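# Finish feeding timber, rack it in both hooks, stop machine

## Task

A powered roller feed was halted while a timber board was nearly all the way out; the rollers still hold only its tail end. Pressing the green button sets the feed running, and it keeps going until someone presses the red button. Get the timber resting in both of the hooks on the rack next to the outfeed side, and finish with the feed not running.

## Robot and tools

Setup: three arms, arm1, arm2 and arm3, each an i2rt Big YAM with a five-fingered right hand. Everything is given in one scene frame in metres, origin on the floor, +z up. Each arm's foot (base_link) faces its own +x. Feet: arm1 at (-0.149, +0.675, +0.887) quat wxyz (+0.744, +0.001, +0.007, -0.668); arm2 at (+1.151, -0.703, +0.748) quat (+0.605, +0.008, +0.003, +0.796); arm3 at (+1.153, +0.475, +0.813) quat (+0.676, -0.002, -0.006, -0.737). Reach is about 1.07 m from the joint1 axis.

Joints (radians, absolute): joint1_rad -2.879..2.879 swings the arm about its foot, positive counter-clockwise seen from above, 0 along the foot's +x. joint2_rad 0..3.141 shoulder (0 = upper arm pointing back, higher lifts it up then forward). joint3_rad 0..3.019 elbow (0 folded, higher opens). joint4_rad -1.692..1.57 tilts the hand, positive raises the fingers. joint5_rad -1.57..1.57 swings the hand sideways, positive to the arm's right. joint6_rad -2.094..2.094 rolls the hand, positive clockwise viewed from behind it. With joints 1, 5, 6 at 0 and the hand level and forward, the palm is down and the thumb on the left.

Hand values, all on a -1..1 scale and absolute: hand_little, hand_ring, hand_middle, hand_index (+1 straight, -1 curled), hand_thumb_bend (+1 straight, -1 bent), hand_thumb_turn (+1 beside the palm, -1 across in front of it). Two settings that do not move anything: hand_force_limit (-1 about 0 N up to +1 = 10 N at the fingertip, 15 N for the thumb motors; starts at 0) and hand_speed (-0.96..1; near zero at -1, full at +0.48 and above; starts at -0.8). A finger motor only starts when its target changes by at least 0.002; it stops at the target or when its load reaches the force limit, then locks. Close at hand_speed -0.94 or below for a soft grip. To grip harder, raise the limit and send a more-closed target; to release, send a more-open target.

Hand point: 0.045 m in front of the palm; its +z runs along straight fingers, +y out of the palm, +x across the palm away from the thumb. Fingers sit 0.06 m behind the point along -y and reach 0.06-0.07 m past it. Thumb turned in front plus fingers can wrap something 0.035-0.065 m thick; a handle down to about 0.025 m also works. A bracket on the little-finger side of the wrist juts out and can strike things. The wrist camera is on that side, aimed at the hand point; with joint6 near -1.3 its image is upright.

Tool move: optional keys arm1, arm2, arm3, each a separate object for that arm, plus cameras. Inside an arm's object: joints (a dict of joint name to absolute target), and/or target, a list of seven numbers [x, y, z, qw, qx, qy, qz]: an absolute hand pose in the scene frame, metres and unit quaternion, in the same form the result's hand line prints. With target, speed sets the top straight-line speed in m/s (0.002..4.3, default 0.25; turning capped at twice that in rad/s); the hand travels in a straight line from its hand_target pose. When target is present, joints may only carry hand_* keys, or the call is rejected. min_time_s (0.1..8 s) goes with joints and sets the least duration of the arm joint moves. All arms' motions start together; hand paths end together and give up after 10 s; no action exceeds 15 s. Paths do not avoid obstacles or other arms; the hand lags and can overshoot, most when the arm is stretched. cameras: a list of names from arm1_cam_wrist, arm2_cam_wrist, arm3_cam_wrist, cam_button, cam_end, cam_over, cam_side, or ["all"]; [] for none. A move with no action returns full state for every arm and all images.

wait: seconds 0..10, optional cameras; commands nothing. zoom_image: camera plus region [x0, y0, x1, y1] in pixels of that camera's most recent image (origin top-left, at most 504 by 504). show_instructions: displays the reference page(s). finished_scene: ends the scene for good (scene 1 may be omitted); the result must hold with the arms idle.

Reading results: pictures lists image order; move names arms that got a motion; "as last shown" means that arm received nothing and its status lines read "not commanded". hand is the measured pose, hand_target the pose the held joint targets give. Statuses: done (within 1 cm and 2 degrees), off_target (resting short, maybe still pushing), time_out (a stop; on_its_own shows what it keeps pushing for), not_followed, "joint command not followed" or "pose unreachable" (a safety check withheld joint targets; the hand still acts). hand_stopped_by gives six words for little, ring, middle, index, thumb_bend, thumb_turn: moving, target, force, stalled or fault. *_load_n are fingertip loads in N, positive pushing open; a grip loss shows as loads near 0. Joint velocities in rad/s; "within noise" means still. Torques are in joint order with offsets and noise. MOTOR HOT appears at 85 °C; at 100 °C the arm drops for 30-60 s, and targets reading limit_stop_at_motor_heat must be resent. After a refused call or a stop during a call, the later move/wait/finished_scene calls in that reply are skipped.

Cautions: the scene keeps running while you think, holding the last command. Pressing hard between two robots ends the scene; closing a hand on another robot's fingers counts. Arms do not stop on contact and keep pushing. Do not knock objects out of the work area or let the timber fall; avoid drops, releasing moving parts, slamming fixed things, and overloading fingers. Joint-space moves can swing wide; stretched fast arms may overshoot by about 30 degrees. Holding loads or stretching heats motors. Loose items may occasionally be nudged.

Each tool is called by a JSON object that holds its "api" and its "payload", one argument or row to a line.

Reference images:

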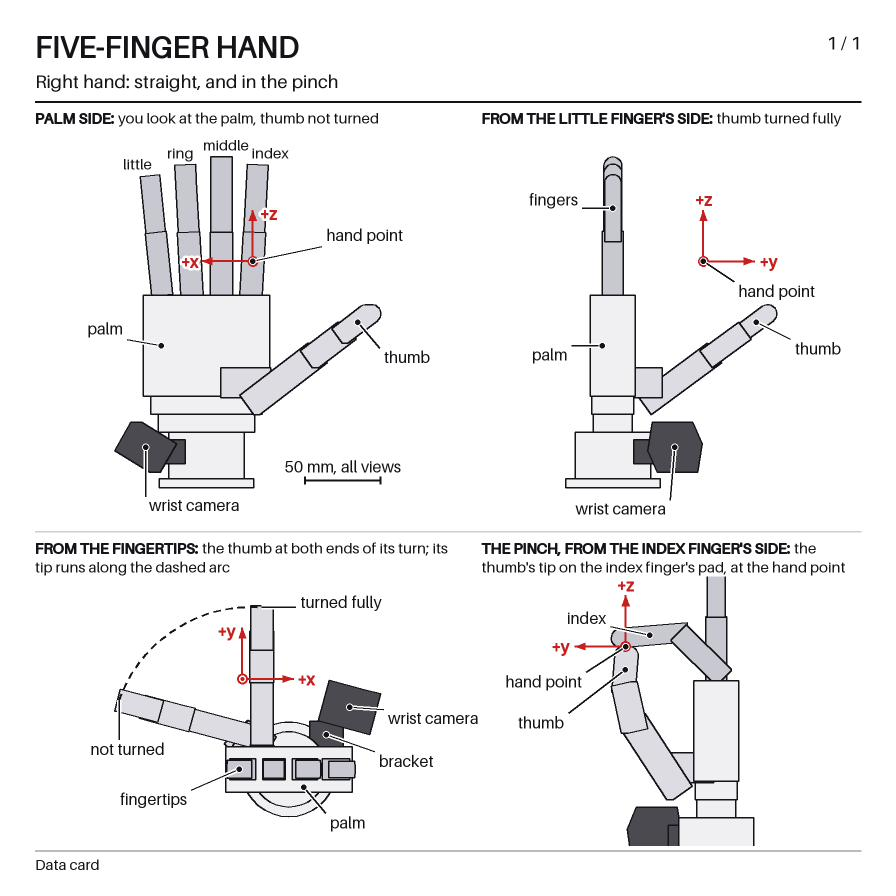

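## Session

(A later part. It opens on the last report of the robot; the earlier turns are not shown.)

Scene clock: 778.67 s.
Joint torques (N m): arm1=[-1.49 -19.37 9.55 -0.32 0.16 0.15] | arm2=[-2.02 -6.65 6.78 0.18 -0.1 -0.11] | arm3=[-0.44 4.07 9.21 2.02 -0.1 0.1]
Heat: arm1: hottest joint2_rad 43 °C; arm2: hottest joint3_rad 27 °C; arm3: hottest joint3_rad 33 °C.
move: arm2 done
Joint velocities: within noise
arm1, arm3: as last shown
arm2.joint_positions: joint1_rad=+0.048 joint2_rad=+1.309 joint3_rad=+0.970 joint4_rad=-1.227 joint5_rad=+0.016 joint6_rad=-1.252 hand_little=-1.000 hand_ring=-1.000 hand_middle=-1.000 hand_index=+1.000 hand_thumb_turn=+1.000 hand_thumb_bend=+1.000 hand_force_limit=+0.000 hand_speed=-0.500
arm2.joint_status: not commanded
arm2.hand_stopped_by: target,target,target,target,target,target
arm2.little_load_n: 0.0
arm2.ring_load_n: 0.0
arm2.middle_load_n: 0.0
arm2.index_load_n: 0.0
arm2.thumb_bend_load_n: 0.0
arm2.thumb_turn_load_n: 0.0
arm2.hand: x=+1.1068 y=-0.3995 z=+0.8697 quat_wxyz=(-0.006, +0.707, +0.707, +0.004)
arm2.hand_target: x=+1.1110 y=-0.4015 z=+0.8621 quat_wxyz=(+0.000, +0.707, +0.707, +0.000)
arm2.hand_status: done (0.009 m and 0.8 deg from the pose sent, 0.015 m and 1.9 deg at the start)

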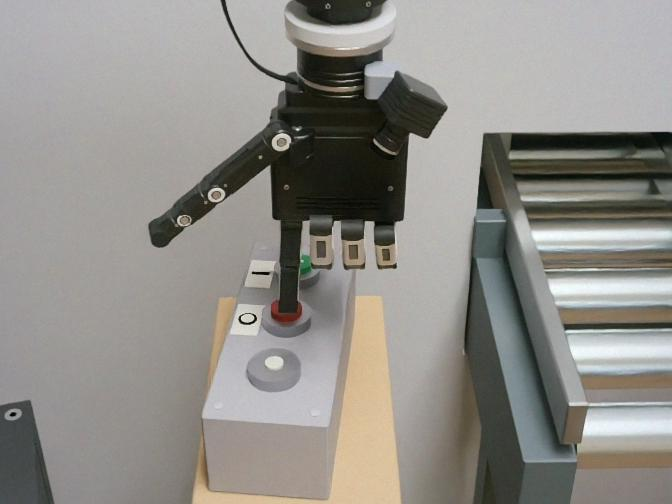

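{"api": "move", "payload": {
  "arm2": {"target": [1.111, -0.403, 0.846, 0, 0.7071, 0.7071, 0], "speed": 0.05},
  "cameras": ["cam_button"]
}}

{"api": "zoom_image", "payload": {
  "camera": "cam_button",
  "region": [180, 150, 420, 400]
}}

Scene clock: 784.03 s.
Joint torques (N m): arm1=[-1.44 -19.43 9.55 -0.32 0.16 0.15] | arm2=[-1.49 -5.66 6.06 0.73 -0.07 -0.09] | arm3=[-0.38 4.07 9.22 2 -0.1 0.1]
Heat: arm1: hottest joint2_rad 43 °C; arm2: hottest joint3_rad 27 °C; arm3: hottest joint3_rad 33 °C.
move: arm2 off_target
Joint velocities: within noise
arm1, arm3: as last shown
arm1.ring_load_n: 1.0
arm2.joint_positions: joint1_rad=+0.048 joint2_rad=+1.309 joint3_rad=+0.947 joint4_rad=-1.196 joint5_rad=+0.013 joint6_rad=-1.253 hand_little=-1.000 hand_ring=-1.000 hand_middle=-1.000 hand_index=+1.000 hand_thumb_turn=+1.000 hand_thumb_bend=+1.000 hand_force_limit=+0.000 hand_speed=-0.500
arm2.joint_status: not commanded
arm2.hand_stopped_by: target,target,target,target,target,target
arm2.little_load_n: 0.0
arm2.ring_load_n: 0.0
arm2.middle_load_n: 0.0
arm2.index_load_n: -1.0
arm2.thumb_bend_load_n: 0.0
arm2.thumb_turn_load_n: 0.0
arm2.hand: x=+1.1064 y=-0.4004 z=+0.8609 quat_wxyz=(-0.010, +0.707, +0.707, +0.005)
arm2.hand_target: x=+1.1104 y=-0.4034 z=+0.8469 quat_wxyz=(-0.001, +0.707, +0.707, -0.001)
arm2.hand_status: off_target (0.016 m and 1.3 deg from the pose sent, 0.024 m and 0.8 deg at the start)

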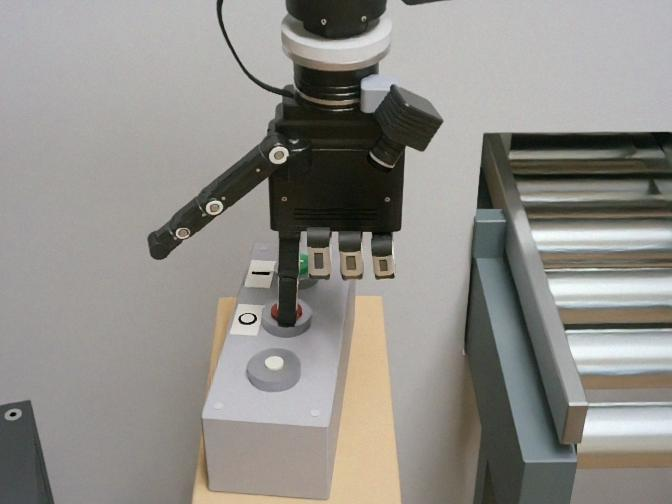

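Scaled by 2.016 from the camera's image (finer frame: 960x720).

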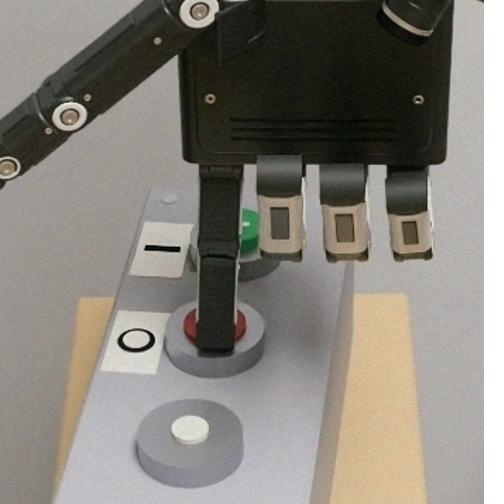

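{"api": "move", "payload": {
  "arm2": {"target": [1.111, -0.403, 0.90, 0, 0.7071, 0.7071, 0], "speed": 0.1}
}}

{"api": "move", "payload": {
  "arm2": {"target": [1.051, -0.398, 0.90, 0, 0.7071, 0.7071, 0], "speed": 0.1}
}}

{"api": "move", "payload": {
  "arm2": {"target": [1.051, -0.398, 0.870, 0, 0.7071, 0.7071, 0], "speed": 0.05},
  "cameras": ["cam_button", "cam_over"]
}}

{"api": "zoom_image", "payload": {
  "camera": "cam_button",
  "region": [180, 150, 420, 400]
}}

Scene clock: 797.00 s.
Joint torques (N m): arm1=[-1.44 -19.37 9.57 -0.34 0.16 0.15] | arm2=[-1.26 -7.88 11.15 -0.4 0 -0.08] | arm3=[-0.44 4.07 9.2 2.02 -0.1 0.1]
Heat: arm1: hottest joint2_rad 43 °C; arm2: hottest joint3_rad 27 °C; arm3: hottest joint3_rad 33 °C.
move: arm2 off_target
Joint velocities: within noise
arm1, arm3: as last shown
arm1.ring_load_n: 0.5
arm1.index_load_n: 0.5
arm2.joint_positions: joint1_rad=+0.048 joint2_rad=+1.288 joint3_rad=+0.980 joint4_rad=-1.318 joint5_rad=+0.016 joint6_rad=-1.253 hand_little=-1.000 hand_ring=-1.000 hand_middle=-1.000 hand_index=+1.000 hand_thumb_turn=+1.000 hand_thumb_bend=+1.000 hand_force_limit=+0.000 hand_speed=-0.500
arm2.joint_status: not commanded
arm2.hand_stopped_by: target,target,target,target,target,target
arm2.little_load_n: 0.0
arm2.ring_load_n: 0.0
arm2.middle_load_n: 0.0
arm2.index_load_n: 0.0
arm2.thumb_bend_load_n: 0.0
arm2.thumb_turn_load_n: 0.0
arm2.hand: x=+1.1134 y=-0.4188 z=+0.8831 quat_wxyz=(+0.021, +0.706, +0.707, -0.009)
arm2.hand_target: x=+1.1112 y=-0.4034 z=+0.9003 quat_wxyz=(+0.000, +0.707, +0.707, +0.001)
arm2.hand_status: off_target (0.023 m and 2.6 deg from the pose sent, 0.039 m and 1.3 deg at the start)
arm3.thumb_bend_load_n: 0.5
arm3.thumb_turn_load_n: 0.5
pictures: none

Scene clock: 798.57 s.
Joint torques (N m): arm1=[-1.44 -19.43 9.57 -0.32 0.16 0.15] | arm2=[0.21 -6.59 11.34 -0.23 -0.01 0.17] | arm3=[-0.38 4.07 9.21 2 -0.1 0.1]
Heat: arm1: hottest joint2_rad 43 °C; arm2: hottest joint3_rad 27 °C; arm3: hottest joint3_rad 33 °C.
move: arm2 off_target
Joint velocities: within noise
arm1, arm3: as last shown
arm1.index_load_n: 0.0
arm2.joint_positions: joint1_rad=+0.178 joint2_rad=+1.340 joint3_rad=+1.041 joint4_rad=-1.318 joint5_rad=+0.015 joint6_rad=-1.132 hand_little=-1.000 hand_ring=-1.000 hand_middle=-1.000 hand_index=+1.000 hand_thumb_turn=+1.000 hand_thumb_bend=+1.000 hand_force_limit=+0.000 hand_speed=-0.500
arm2.joint_status: not commanded
arm2.hand_stopped_by: target,target,target,target,target,target
arm2.little_load_n: 0.0
arm2.ring_load_n: 0.5
arm2.middle_load_n: 0.5
arm2.index_load_n: 0.0
arm2.thumb_bend_load_n: 0.0
arm2.thumb_turn_load_n: 0.0
arm2.hand: x=+1.0632 y=-0.4129 z=+0.8884 quat_wxyz=(+0.017, +0.703, +0.711, -0.005)
arm2.hand_target: x=+1.0520 y=-0.3978 z=+0.8994 quat_wxyz=(+0.000, +0.704, +0.710, +0.001)
arm2.hand_status: off_target (0.022 m and 2.1 deg from the pose sent, 0.068 m and 2.6 deg at the start)
arm3.thumb_bend_load_n: 0.0
arm3.thumb_turn_load_n: 0.0
pictures: none

Scene clock: 799.73 s.
Joint torques (N m): arm1=[-1.44 -19.43 9.55 -0.31 0.16 0.15] | arm2=[0.03 -6.95 7.2 0.2 -0.08 0.15] | arm3=[-0.38 4.13 9.21 1.99 -0.1 0.1]
Heat: arm1: hottest joint2_rad 43 °C; arm2: hottest joint3_rad 27 °C; arm3: hottest joint3_rad 33 °C.
move: arm2 done
Joint velocities: within noise
arm1, arm3: as last shown
arm2.joint_positions: joint1_rad=+0.178 joint2_rad=+1.363 joint3_rad=+1.041 joint4_rad=-1.246 joint5_rad=+0.015 joint6_rad=-1.125 hand_little=-1.000 hand_ring=-1.000 hand_middle=-1.000 hand_index=+1.000 hand_thumb_turn=+1.000 hand_thumb_bend=+1.000 hand_force_limit=+0.000 hand_speed=-0.500
arm2.joint_status: not commanded
arm2.hand_stopped_by: target,target,target,target,target,target
arm2.little_load_n: 0.0
arm2.ring_load_n: 0.0
arm2.middle_load_n: 0.0
arm2.index_load_n: 0.0
arm2.thumb_bend_load_n: 0.0
arm2.thumb_turn_load_n: 0.0
arm2.hand: x=+1.0545 y=-0.3960 z=+0.8777 quat_wxyz=(-0.007, +0.706, +0.708, +0.003)
arm2.hand_target: x=+1.0513 y=-0.3984 z=+0.8700 quat_wxyz=(+0.000, +0.707, +0.707, +0.000)
arm2.hand_status: done (0.009 m and 0.9 deg from the pose sent, 0.027 m and 2.1 deg at the start)

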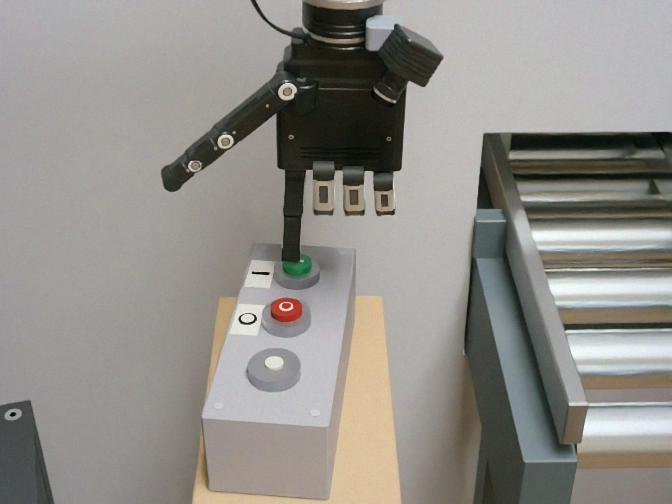

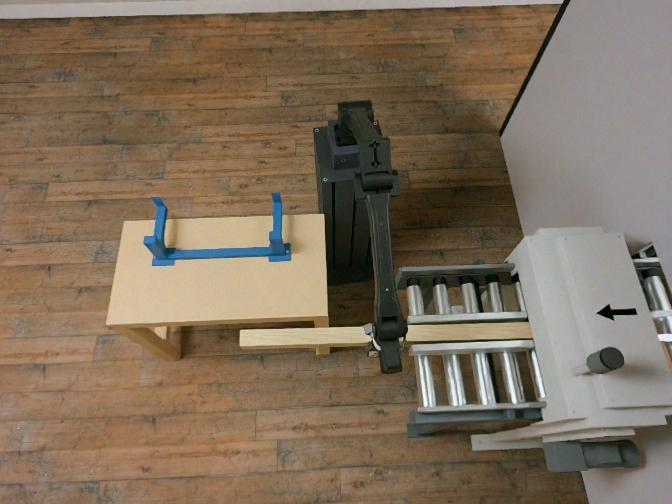

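Scaled by 2.016 from the camera's image (finer frame: 960x720).

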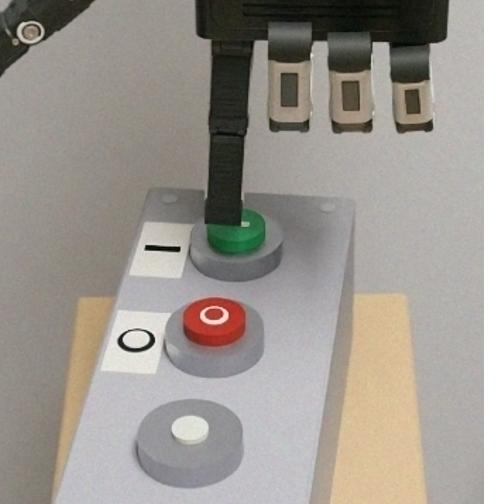

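{"api": "move", "payload": {
  "arm2": {"target": [1.046, -0.393, 0.846, 0, 0.7071, 0.7071, 0], "speed": 0.08},
  "cameras": ["cam_button", "cam_side"]
}}

{"api": "move", "payload": {
  "arm2": {"target": [1.050, -0.395, 0.90, 0, 0.7071, 0.7071, 0], "speed": 0.3}
}}

{"api": "move", "payload": {
  "arm2": {"target": [1.111, -0.403, 0.90, 0, 0.7071, 0.7071, 0], "speed": 0.3},
  "cameras": ["cam_over", "cam_side"]
}}

{"api": "move", "payload": {
  "arm2": {"target": [1.111, -0.403, 0.846, 0, 0.7071, 0.7071, 0], "speed": 0.15},
  "cameras": ["cam_button", "cam_side", "cam_over", "arm1_cam_wrist", "cam_end"]
}}

Scene clock: 816.10 s.
Joint torques (N m): arm1=[-1.49 -19.43 9.54 -0.31 0.16 0.15] | arm2=[0.67 -6.59 6.58 0.69 -0.14 0.17] | arm3=[-0.38 4.07 9.21 2.02 -0.1 0.1]
Heat: arm1: hottest joint2_rad 43 °C; arm2: hottest joint3_rad 28 °C; arm3: hottest joint3_rad 33 °C.
move: arm2 off_target
Joint velocities: within noise
arm1: as last shown
arm2.joint_positions: joint1_rad=+0.178 joint2_rad=+1.397 joint3_rad=+1.023 joint4_rad=-1.193 joint5_rad=+0.016 joint6_rad=-1.123 hand_little=-1.000 hand_ring=-1.000 hand_middle=-1.000 hand_index=+1.000 hand_thumb_turn=+1.000 hand_thumb_bend=+1.000 hand_force_limit=+0.000 hand_speed=-0.500
arm2.joint_status: not commanded
arm2.hand_stopped_by: target,target,target,target,target,target
arm2.little_load_n: 0.0
arm2.ring_load_n: 0.0
arm2.middle_load_n: 0.0
arm2.index_load_n: -2.0
arm2.thumb_bend_load_n: 0.0
arm2.thumb_turn_load_n: 0.0
arm2.hand: x=+1.0517 y=-0.3903 z=+0.8593 quat_wxyz=(-0.006, +0.707, +0.707, +0.004)
arm2.hand_target: x=+1.0466 y=-0.3937 z=+0.8463 quat_wxyz=(+0.000, +0.707, +0.707, +0.000)
arm2.hand_status: off_target (0.015 m and 0.9 deg from the pose sent, 0.033 m and 0.9 deg at the start)
arm3.joint_positions: joint1_rad=+0.338 joint2_rad=+0.617 joint3_rad=+1.359 joint4_rad=-1.217 joint5_rad=-0.294 joint6_rad=-1.420 hand_little=+1.000 hand_ring=+1.000 hand_middle=+1.000 hand_index=+1.000 hand_thumb_turn=+1.000 hand_thumb_bend=+1.000 hand_force_limit=+0.000 hand_speed=-0.800
arm3.joint_status: not commanded
arm3.hand_stopped_by: target,target,target,target,target,target
arm3.little_load_n: 0.0
arm3.ring_load_n: 0.0
arm3.middle_load_n: 0.0
arm3.index_load_n: 0.0
arm3.thumb_bend_load_n: 0.0
arm3.thumb_turn_load_n: 0.0
arm3.hand: x=+1.2181 y=+0.2291 z=+1.3180 quat_wxyz=(+0.183, +0.675, -0.507, +0.504)
arm3.hand_target: x=+1.2177 y=+0.2304 z=+1.3298 quat_wxyz=(+0.190, +0.671, -0.501, +0.512)
arm3.hand_status: not commanded

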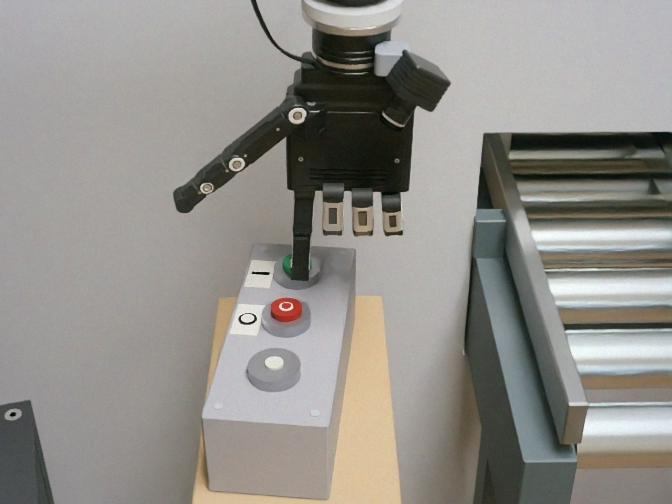

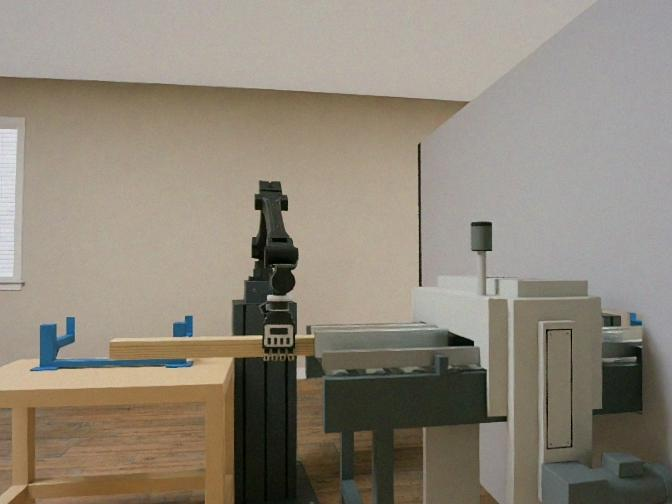

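Scene clock: 817.23 s.
Joint torques (N m): arm1=[-1.44 -19.43 9.55 -0.31 0.16 0.15] | arm2=[0.21 -8.59 10.99 -0.4 -0.08 0.11] | arm3=[-0.38 4.07 9.21 2.02 -0.1 0.1]
Heat: arm1: hottest joint2_rad 43 °C; arm2: hottest joint3_rad 28 °C; arm3: hottest joint3_rad 33 °C.
move: arm2 off_target
Joint velocities: within noise
arm1.joint_positions: joint1_rad=-0.026 joint2_rad=+2.544 joint3_rad=+2.032 joint4_rad=-1.028 joint5_rad=-0.010 joint6_rad=+0.084 hand_little=-0.126 hand_ring=-0.150 hand_middle=-0.150 hand_index=-0.150 hand_thumb_turn=-1.000 hand_thumb_bend=+1.000 hand_force_limit=-0.500 hand_speed=-0.800
arm1.joint_status: not commanded
arm1.hand_stopped_by: force,target,target,target,target,target
arm1.little_load_n: 2.5
arm1.ring_load_n: 0.5
arm1.middle_load_n: 0.0
arm1.index_load_n: 0.0
arm1.thumb_bend_load_n: 0.0
arm1.thumb_turn_load_n: 0.5
arm1.hand: x=-0.0601 y=+0.0248 z=+0.7103 quat_wxyz=(-0.001, -0.001, -1.000, +0.010)
arm1.hand_target: x=-0.0538 y=+0.0234 z=+0.7074 quat_wxyz=(+0.000, -0.002, -1.000, +0.006)
arm1.hand_status: not commanded
arm2.joint_positions: joint1_rad=+0.178 joint2_rad=+1.368 joint3_rad=+1.055 joint4_rad=-1.310 joint5_rad=+0.015 joint6_rad=-1.123 hand_little=-1.000 hand_ring=-1.000 hand_middle=-1.000 hand_index=+1.000 hand_thumb_turn=+1.000 hand_thumb_bend=+1.000 hand_force_limit=+0.000 hand_speed=-0.500
arm2.joint_status: not commanded
arm2.hand_stopped_by: target,target,target,target,target,target
arm2.little_load_n: 0.0
arm2.ring_load_n: 0.0
arm2.middle_load_n: 0.0
arm2.index_load_n: 0.0
arm2.thumb_bend_load_n: 0.0
arm2.thumb_turn_load_n: 0.0
arm2.hand: x=+1.0596 y=-0.4068 z=+0.8843 quat_wxyz=(+0.020, +0.707, +0.707, -0.006)
arm2.hand_target: x=+1.0500 y=-0.3948 z=+0.9003 quat_wxyz=(-0.001, +0.707, +0.707, +0.000)
arm2.hand_status: off_target (0.022 m and 2.3 deg from the pose sent, 0.041 m and 0.9 deg at the start)
arm3: as last shown
pictures: none

Scene clock: 818.57 s.
Joint torques (N m): arm1=[-1.49 -19.43 9.55 -0.31 0.16 0.15] | arm2=[-1.49 -7.59 7.13 -0.38 -0.09 -0.11] | arm3=[-0.38 4.07 9.2 2.02 -0.1 0.1]
Heat: arm1: hottest joint2_rad 43 °C; arm2: hottest joint3_rad 28 °C; arm3: hottest joint3_rad 33 °C.
move: arm2 done
Joint velocities: within noise
arm1, arm3: as last shown
arm1.thumb_bend_load_n: 0.5
arm2.joint_positions: joint1_rad=+0.049 joint2_rad=+1.288 joint3_rad=+1.041 joint4_rad=-1.319 joint5_rad=+0.015 joint6_rad=-1.241 hand_little=-1.000 hand_ring=-1.000 hand_middle=-1.000 hand_index=+1.000 hand_thumb_turn=+1.000 hand_thumb_bend=+1.000 hand_force_limit=+0.000 hand_speed=-0.500
arm2.joint_status: not commanded
arm2.hand_stopped_by: target,target,target,target,target,target
arm2.little_load_n: 0.0
arm2.ring_load_n: 0.0
arm2.middle_load_n: 0.0
arm2.index_load_n: 0.0
arm2.thumb_bend_load_n: -0.5
arm2.thumb_turn_load_n: 0.0
arm2.hand: x=+1.1056 y=-0.3986 z=+0.9025 quat_wxyz=(-0.006, +0.711, +0.703, +0.004)
arm2.hand_target: x=+1.1103 y=-0.4039 z=+0.8999 quat_wxyz=(+0.001, +0.710, +0.705, -0.001)
arm2.hand_status: done (0.007 m and 1.0 deg from the pose sent, 0.054 m and 2.3 deg at the start)

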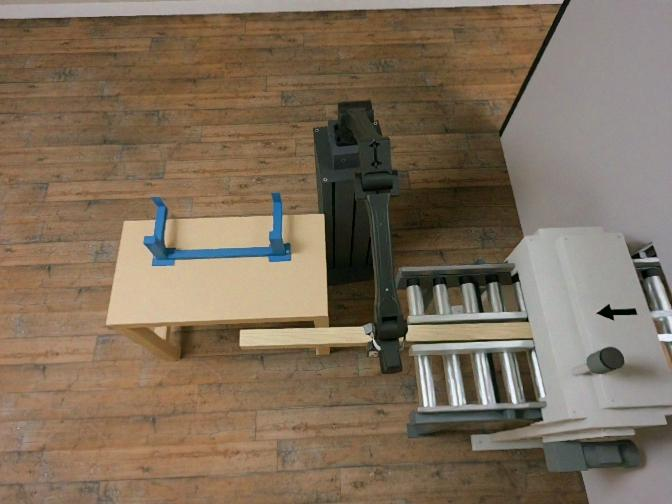

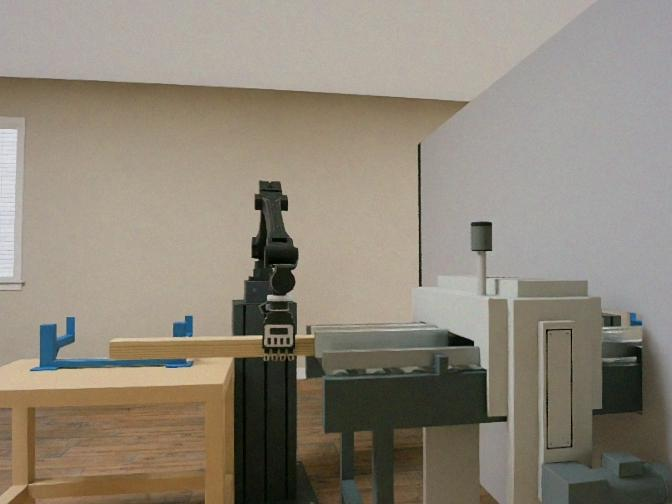

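Scene clock: 819.57 s.
Joint torques (N m): arm1=[-1.49 -19.43 9.57 -0.31 0.16 0.15] | arm2=[-1.67 -5.13 6.24 1.09 -0.04 -0.08] | arm3=[-0.38 4.13 9.21 1.99 -0.1 0.1]
Heat: arm1: hottest joint2_rad 43 °C; arm2: hottest joint3_rad 28 °C; arm3: hottest joint3_rad 33 °C.
move: arm2 off_target
Joint velocities: within noise
arm1, arm3: as last shown
arm1.thumb_bend_load_n: 0.0
arm2.joint_positions: joint1_rad=+0.049 joint2_rad=+1.305 joint3_rad=+0.943 joint4_rad=-1.204 joint5_rad=+0.012 joint6_rad=-1.260 hand_little=-1.000 hand_ring=-1.000 hand_middle=-1.000 hand_index=+1.000 hand_thumb_turn=+1.000 hand_thumb_bend=+1.000 hand_force_limit=+0.000 hand_speed=-0.500
arm2.joint_status: not commanded
arm2.hand_stopped_by: target,target,target,target,target,target
arm2.little_load_n: 0.0
arm2.ring_load_n: 0.0
arm2.middle_load_n: 0.0
arm2.index_load_n: -1.0
arm2.thumb_bend_load_n: 0.0
arm2.thumb_turn_load_n: 0.0
arm2.hand: x=+1.1070 y=-0.4038 z=+0.8610 quat_wxyz=(-0.007, +0.704, +0.710, +0.002)
arm2.hand_target: x=+1.1107 y=-0.4040 z=+0.8468 quat_wxyz=(-0.001, +0.705, +0.709, -0.001)
arm2.hand_status: off_target (0.016 m and 1.0 deg from the pose sent, 0.057 m and 1.0 deg at the start)
pictures: arm1_cam_wrist, cam_button, cam_end, cam_over, cam_side

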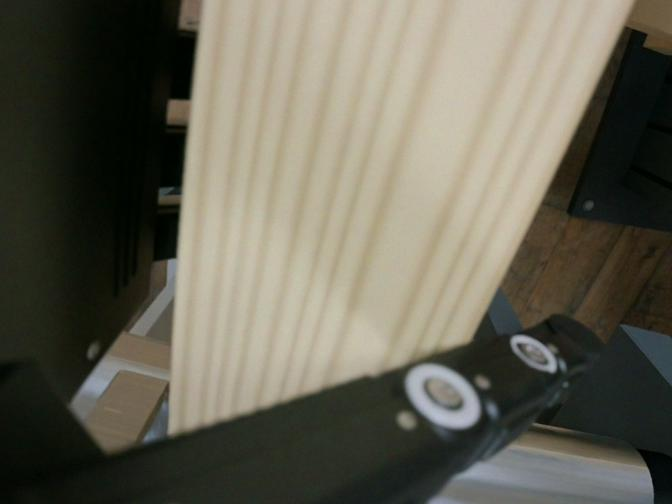

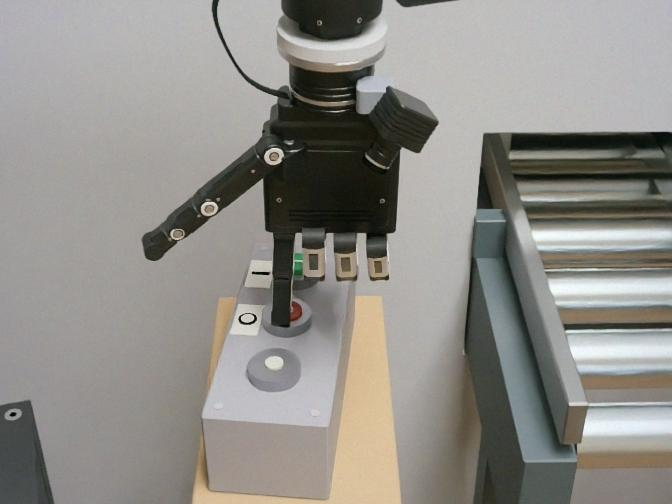

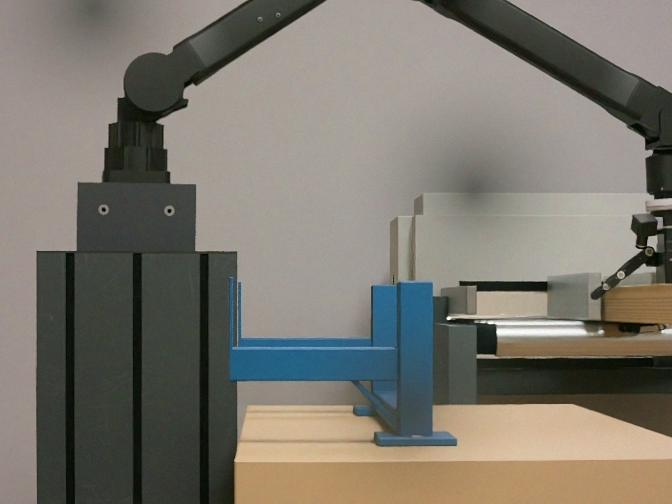

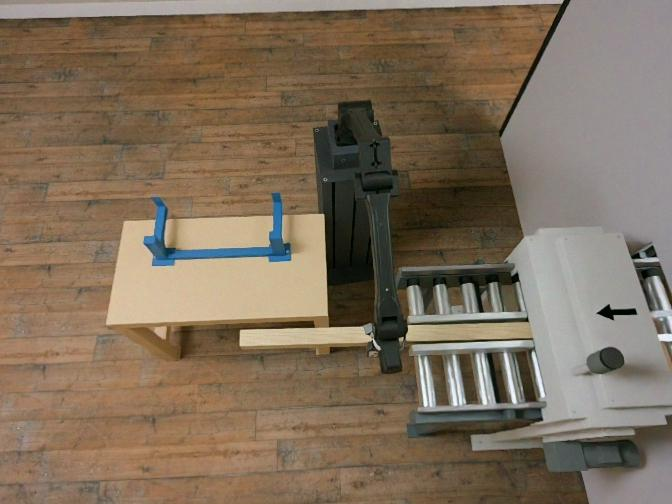

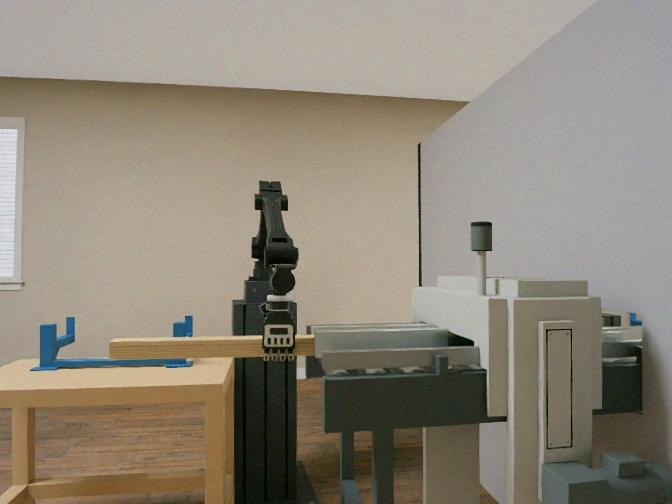

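{"api": "move", "payload": {
  "arm2": {"target": [1.111, -0.403, 0.90, 0, 0.7071, 0.7071, 0], "speed": 0.2}
}}

{"api": "move", "payload": {
  "arm2": {"target": [1.042, -0.394, 0.90, 0, 0.7071, 0.7071, 0], "speed": 0.2}
}}

{"api": "move", "payload": {
  "arm2": {"target": [1.042, -0.394, 0.834, 0, 0.7071, 0.7071, 0], "speed": 0.1},
  "cameras": ["cam_button", "cam_side"]
}}

{"api": "zoom_image", "payload": {
  "camera": "cam_button",
  "region": [180, 150, 420, 400]
}}

{"api": "move", "payload": {
  "arm2": {"target": [1.047, -0.395, 0.90, 0, 0.7071, 0.7071, 0], "speed": 0.3}
}}

{"api": "move", "payload": {
  "arm2": {"target": [1.111, -0.403, 0.90, 0, 0.7071, 0.7071, 0], "speed": 0.3},
  "cameras": ["cam_over", "cam_side"]
}}

{"api": "move", "payload": {
  "arm2": {"target": [1.111, -0.401, 0.834, 0, 0.7071, 0.7071, 0], "speed": 0.15},
  "cameras": ["cam_button", "cam_side", "cam_over"]
}}

{"api": "zoom_image", "payload": {
  "camera": "cam_button",
  "region": [180, 150, 420, 400]
}}

Scene clock: 843.13 s.
Joint torques (N m): arm1=[-1.44 -19.43 9.55 -0.31 0.16 0.15] | arm2=[-1.55 -7.65 11.12 -0.36 0.03 0.01] | arm3=[-0.38 4.01 9.2 2 -0.1 0.1]
Heat: arm1: hottest joint2_rad 44 °C; arm2: hottest joint3_rad 27 °C; arm3: hottest joint3_rad 33 °C.
move: arm2 off_target
Joint velocities: within noise
arm1, arm3: as last shown
arm1.little_load_n: 2.0
arm2.joint_positions: joint1_rad=+0.048 joint2_rad=+1.288 joint3_rad=+0.980 joint4_rad=-1.316 joint5_rad=+0.015 joint6_rad=-1.260 hand_little=-1.000 hand_ring=-1.000 hand_middle=-1.000 hand_index=+1.000 hand_thumb_turn=+1.000 hand_thumb_bend=+1.000 hand_force_limit=+0.000 hand_speed=-0.500
arm2.joint_status: not commanded
arm2.hand_stopped_by: target,target,target,target,target,target
arm2.little_load_n: 0.0
arm2.ring_load_n: 0.0
arm2.middle_load_n: 0.0
arm2.index_load_n: 0.0
arm2.thumb_bend_load_n: 0.0
arm2.thumb_turn_load_n: 0.0
arm2.hand: x=+1.1132 y=-0.4182 z=+0.8829 quat_wxyz=(+0.020, +0.704, +0.710, -0.010)
arm2.hand_target: x=+1.1116 y=-0.4031 z=+0.8999 quat_wxyz=(+0.000, +0.707, +0.707, +0.001)
arm2.hand_status: off_target (0.023 m and 2.6 deg from the pose sent, 0.039 m and 1.0 deg at the start)
pictures: none

Scene clock: 844.47 s.
Joint torques (N m): arm1=[-1.44 -19.43 9.55 -0.32 0.16 0.15] | arm2=[0.09 -6.89 11.3 -0.28 0.05 0.19] | arm3=[-0.38 4.07 9.21 2 -0.1 0.1]
Heat: arm1: hottest joint2_rad 44 °C; arm2: hottest joint3_rad 27 °C; arm3: hottest joint3_rad 33 °C.
move: arm2 off_target
Joint velocities: within noise
arm1, arm3: as last shown
arm1.little_load_n: 2.5
arm2.joint_positions: joint1_rad=+0.196 joint2_rad=+1.361 joint3_rad=+1.061 joint4_rad=-1.316 joint5_rad=+0.013 joint6_rad=-1.109 hand_little=-1.000 hand_ring=-1.000 hand_middle=-1.000 hand_index=+1.000 hand_thumb_turn=+1.000 hand_thumb_bend=+1.000 hand_force_limit=+0.000 hand_speed=-0.500
arm2.joint_status: not commanded
arm2.hand_stopped_by: target,target,target,target,target,target
arm2.little_load_n: 0.0
arm2.ring_load_n: 0.0
arm2.middle_load_n: 0.0
arm2.index_load_n: 0.0
arm2.thumb_bend_load_n: 0.0
arm2.thumb_turn_load_n: 0.0
arm2.hand: x=+1.0533 y=-0.4089 z=+0.8884 quat_wxyz=(+0.016, +0.705, +0.709, -0.005)
arm2.hand_target: x=+1.0429 y=-0.3939 z=+0.8993 quat_wxyz=(+0.001, +0.707, +0.707, +0.001)
arm2.hand_status: off_target (0.022 m and 2.0 deg from the pose sent, 0.077 m and 2.6 deg at the start)
pictures: none

Scene clock: 846.53 s.
Joint torques (N m): arm1=[3.25 -20.48 9.44 0.12 -0.68 0.84] | arm2=[-0.21 -5.71 5.27 1.43 -0.05 0.11] | arm3=[-0.38 4.07 9.21 2.02 -0.1 0.1]
Heat: arm1: hottest joint2_rad 44 °C; arm2: hottest joint3_rad 27 °C; arm3: hottest joint3_rad 33 °C.
move: arm2 off_target
Joint velocities: within noise
arm1, arm3: as last shown
arm1.joint_positions: joint1_rad=-0.086 joint2_rad=+2.557 joint3_rad=+2.030 joint4_rad=-1.049 joint5_rad=+0.018 joint6_rad=+0.013 hand_little=-0.126 hand_ring=-0.150 hand_middle=-0.150 hand_index=-0.150 hand_thumb_turn=-1.000 hand_thumb_bend=+1.000 hand_force_limit=-0.500 hand_speed=-0.800
arm1.little_load_n: 8.5
arm1.ring_load_n: 1.5
arm1.thumb_bend_load_n: 1.0
arm1.thumb_turn_load_n: -3.5
arm1.hand: x=-0.1091 y=+0.0335 z=+0.7021 quat_wxyz=(+0.014, +0.005, -1.000, -0.008)
arm1.hand_target: x=-0.0586 y=+0.0257 z=+0.7075 quat_wxyz=(+0.003, -0.004, -1.000, +0.001)
arm2.joint_positions: joint1_rad=+0.196 joint2_rad=+1.397 joint3_rad=+1.023 joint4_rad=-1.181 joint5_rad=+0.010 joint6_rad=-1.109 hand_little=-1.000 hand_ring=-1.000 hand_middle=-1.000 hand_index=+1.000 hand_thumb_turn=+1.000 hand_thumb_bend=+1.000 hand_force_limit=+0.000 hand_speed=-0.500
arm2.joint_status: not commanded
arm2.hand_stopped_by: target,target,target,target,target,target
arm2.little_load_n: 0.0
arm2.ring_load_n: 0.0
arm2.middle_load_n: 0.0
arm2.index_load_n: -2.5
arm2.thumb_bend_load_n: 0.0
arm2.thumb_turn_load_n: 0.0
arm2.hand: x=+1.0430 y=-0.3906 z=+0.8585 quat_wxyz=(-0.013, +0.705, +0.709, +0.003)
arm2.hand_target: x=+1.0425 y=-0.3959 z=+0.8356 quat_wxyz=(-0.001, +0.707, +0.707, -0.001)
arm2.hand_status: off_target (0.025 m and 1.6 deg from the pose sent, 0.057 m and 2.0 deg at the start)

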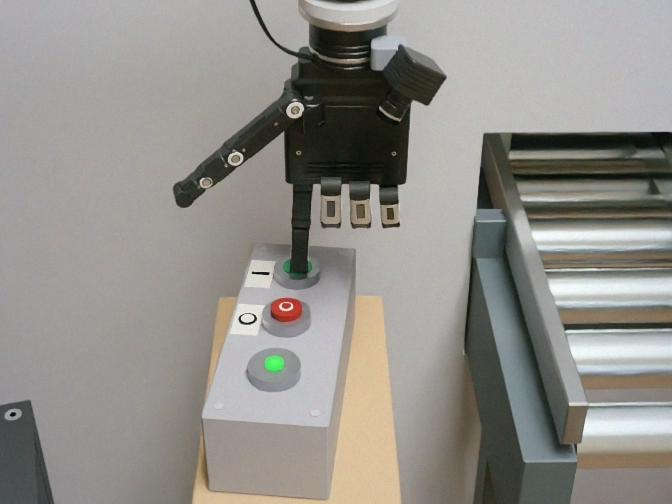

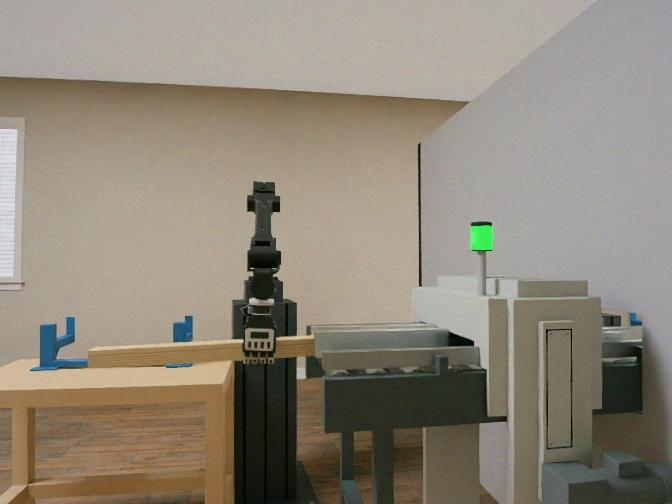

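Scaled by 2.016 from the camera's image (finer frame: 960x720).

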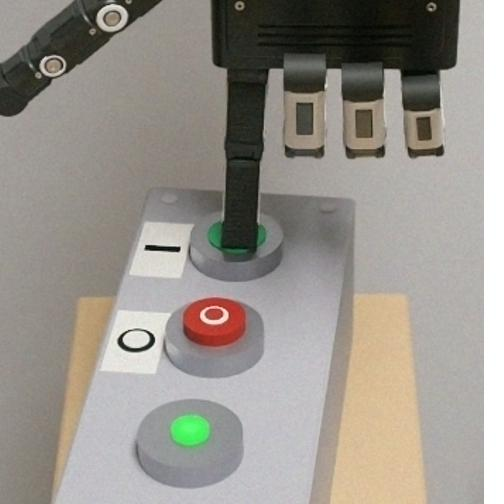

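Scene clock: 847.70 s.
Joint torques (N m): arm1=[3.25 -20.48 9.44 0.12 -0.68 0.84] | arm2=[-1.08 -8.94 11.17 -0.54 0 0.05] | arm3=[-0.38 4.01 9.22 2 -0.1 0.1]
Heat: arm1: hottest joint2_rad 44 °C; arm2: hottest joint3_rad 27 °C; arm3: hottest joint3_rad 33 °C.
move: arm2 off_target
Joint velocities: within noise
arm1, arm3: as last shown
arm1.thumb_bend_load_n: 0.5
arm2.joint_positions: joint1_rad=+0.196 joint2_rad=+1.377 joint3_rad=+1.055 joint4_rad=-1.310 joint5_rad=+0.016 joint6_rad=-1.102 hand_little=-1.000 hand_ring=-1.000 hand_middle=-1.000 hand_index=+1.000 hand_thumb_turn=+1.000 hand_thumb_bend=+1.000 hand_force_limit=+0.000 hand_speed=-0.500
arm2.joint_status: not commanded
arm2.hand_stopped_by: target,target,target,target,target,target
arm2.little_load_n: 0.0
arm2.ring_load_n: 0.0
arm2.middle_load_n: 0.0
arm2.index_load_n: 0.0
arm2.thumb_bend_load_n: 0.0
arm2.thumb_turn_load_n: 0.0
arm2.hand: x=+1.0538 y=-0.4097 z=+0.8819 quat_wxyz=(+0.024, +0.708, +0.706, -0.006)
arm2.hand_target: x=+1.0475 y=-0.3952 z=+0.9000 quat_wxyz=(+0.000, +0.710, +0.704, +0.002)
arm2.hand_status: off_target (0.024 m and 2.9 deg from the pose sent, 0.042 m and 1.6 deg at the start)
pictures: none

Scene clock: 849.07 s.
Joint torques (N m): arm1=[3.25 -20.48 9.43 0.12 -0.68 0.84] | arm2=[-1.73 -7.65 7.17 -0.43 -0.07 -0.14] | arm3=[-0.38 4.07 9.22 2 -0.1 0.1]
Heat: arm1: hottest joint2_rad 44 °C; arm2: hottest joint3_rad 27 °C; arm3: hottest joint3_rad 33 °C.
move: arm2 done
Joint velocities: within noise
arm1: as last shown
arm1.thumb_bend_load_n: 1.0
arm1.thumb_turn_load_n: -4.0
arm2.joint_positions: joint1_rad=+0.049 joint2_rad=+1.288 joint3_rad=+1.041 joint4_rad=-1.319 joint5_rad=+0.013 joint6_rad=-1.249 hand_little=-1.000 hand_ring=-1.000 hand_middle=-1.000 hand_index=+1.000 hand_thumb_turn=+1.000 hand_thumb_bend=+1.000 hand_force_limit=+0.000 hand_speed=-0.500
arm2.joint_status: not commanded
arm2.hand_stopped_by: target,target,target,target,target,target
arm2.little_load_n: 0.0
arm2.ring_load_n: 0.0
arm2.middle_load_n: 0.0
arm2.index_load_n: 0.0
arm2.thumb_bend_load_n: 0.0
arm2.thumb_turn_load_n: 0.0
arm2.hand: x=+1.1056 y=-0.3982 z=+0.9024 quat_wxyz=(-0.007, +0.708, +0.706, +0.003)
arm2.hand_target: x=+1.1105 y=-0.4035 z=+0.8998 quat_wxyz=(+0.000, +0.707, +0.707, -0.002)
arm2.hand_status: done (0.008 m and 0.8 deg from the pose sent, 0.060 m and 2.9 deg at the start)
arm3.joint_positions: joint1_rad=+0.338 joint2_rad=+0.617 joint3_rad=+1.359 joint4_rad=-1.217 joint5_rad=-0.294 joint6_rad=-1.420 hand_little=+1.000 hand_ring=+1.000 hand_middle=+1.000 hand_index=+1.000 hand_thumb_turn=+1.000 hand_thumb_bend=+1.000 hand_force_limit=+0.000 hand_speed=-0.800
arm3.joint_status: not commanded
arm3.hand_stopped_by: target,target,target,target,target,target
arm3.little_load_n: 0.0
arm3.ring_load_n: 0.0
arm3.middle_load_n: 0.0
arm3.index_load_n: 0.0
arm3.thumb_bend_load_n: 0.0
arm3.thumb_turn_load_n: 0.0
arm3.hand: x=+1.2181 y=+0.2291 z=+1.3180 quat_wxyz=(+0.183, +0.675, -0.507, +0.504)
arm3.hand_target: x=+1.2177 y=+0.2304 z=+1.3298 quat_wxyz=(+0.190, +0.671, -0.501, +0.512)
arm3.hand_status: not commanded

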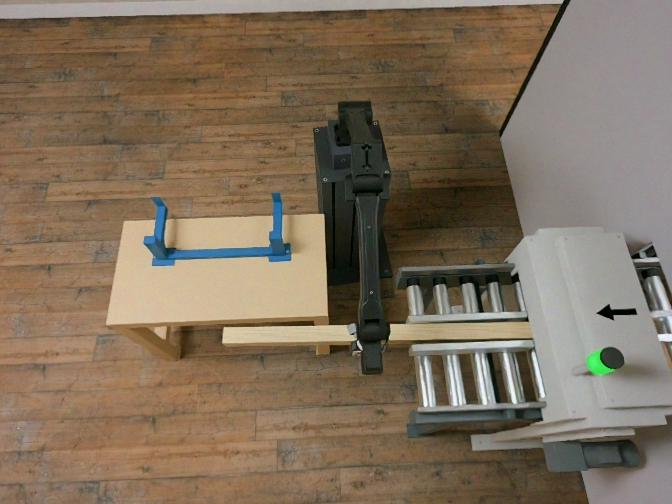

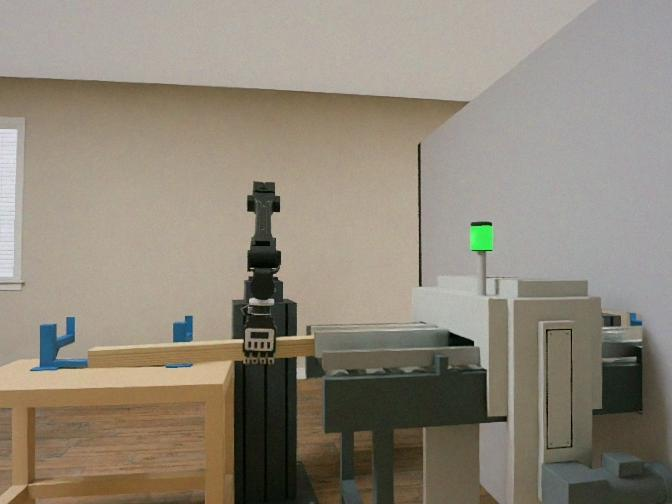

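Scene clock: 850.03 s.
Joint torques (N m): arm1=[3.31 -20.42 9.43 0.1 -0.68 0.84] | arm2=[-1.49 -4.19 5.26 1.87 0.01 -0.11] | arm3=[-0.38 4.01 9.2 2 -0.1 0.1]
Heat: arm1: hottest joint2_rad 44 °C; arm2: hottest joint3_rad 27 °C; arm3: hottest joint3_rad 33 °C.
move: arm2 off_target
Joint velocities: within noise
arm1.joint_positions: joint1_rad=-0.086 joint2_rad=+2.557 joint3_rad=+2.030 joint4_rad=-1.049 joint5_rad=+0.018 joint6_rad=+0.013 hand_little=-0.126 hand_ring=-0.150 hand_middle=-0.150 hand_index=-0.150 hand_thumb_turn=-1.000 hand_thumb_bend=+1.000 hand_force_limit=-0.500 hand_speed=-0.800
arm1.joint_status: not commanded
arm1.hand_stopped_by: force,target,target,target,target,target
arm1.little_load_n: 8.5
arm1.ring_load_n: 1.5
arm1.middle_load_n: 0.0
arm1.index_load_n: 0.0
arm1.thumb_bend_load_n: 1.0
arm1.thumb_turn_load_n: -4.0
arm1.hand: x=-0.1091 y=+0.0335 z=+0.7021 quat_wxyz=(+0.014, +0.005, -1.000, -0.008)
arm1.hand_target: x=-0.0586 y=+0.0257 z=+0.7075 quat_wxyz=(+0.003, -0.004, -1.000, +0.001)
arm1.hand_status: not commanded
arm2.joint_positions: joint1_rad=+0.046 joint2_rad=+1.306 joint3_rad=+0.938 joint4_rad=-1.195 joint5_rad=+0.007 joint6_rad=-1.263 hand_little=-1.000 hand_ring=-1.000 hand_middle=-1.000 hand_index=+1.000 hand_thumb_turn=+1.000 hand_thumb_bend=+1.000 hand_force_limit=+0.000 hand_speed=-0.500
arm2.joint_status: not commanded
arm2.hand_stopped_by: target,target,target,target,target,target
arm2.little_load_n: 0.0
arm2.ring_load_n: 0.0
arm2.middle_load_n: 0.0
arm2.index_load_n: -2.0
arm2.thumb_bend_load_n: 0.0
arm2.thumb_turn_load_n: 0.0
arm2.hand: x=+1.1070 y=-0.4032 z=+0.8585 quat_wxyz=(-0.009, +0.704, +0.710, +0.001)
arm2.hand_target: x=+1.1105 y=-0.4038 z=+0.8356 quat_wxyz=(-0.001, +0.705, +0.709, -0.003)
arm2.hand_status: off_target (0.025 m and 1.2 deg from the pose sent, 0.069 m and 0.8 deg at the start)
arm3: as last shown
pictures: cam_button, cam_over, cam_side

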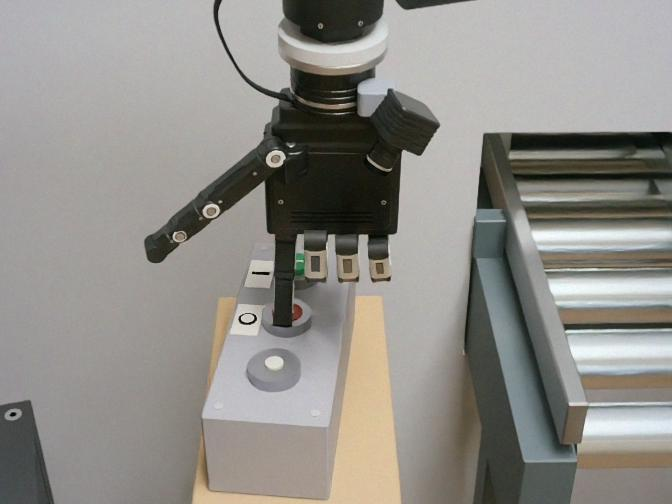

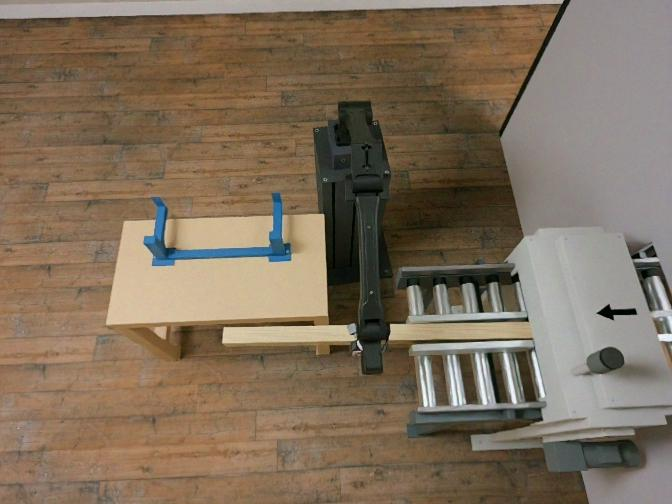

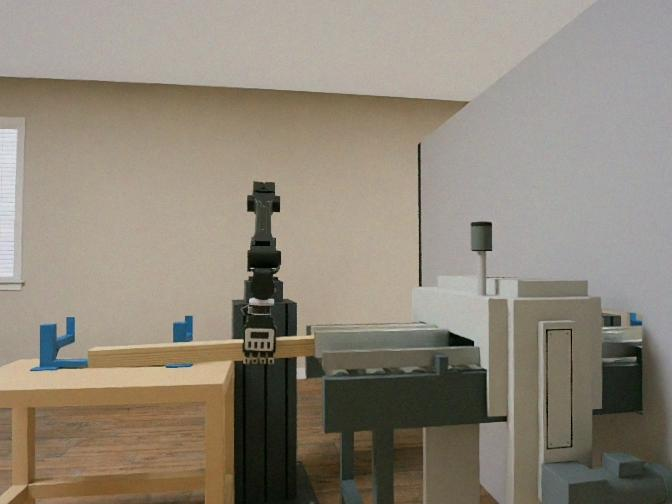

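Scaled by 2.016 from the camera's image (finer frame: 960x720).

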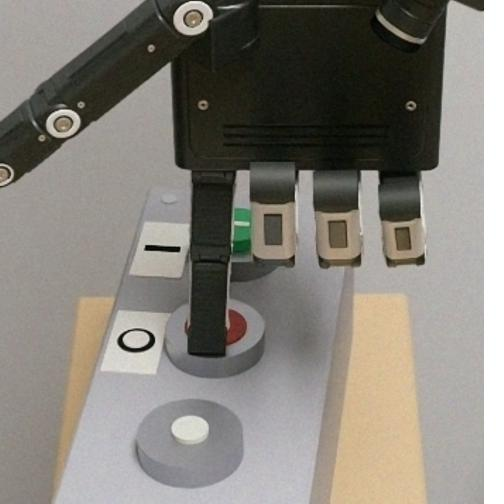

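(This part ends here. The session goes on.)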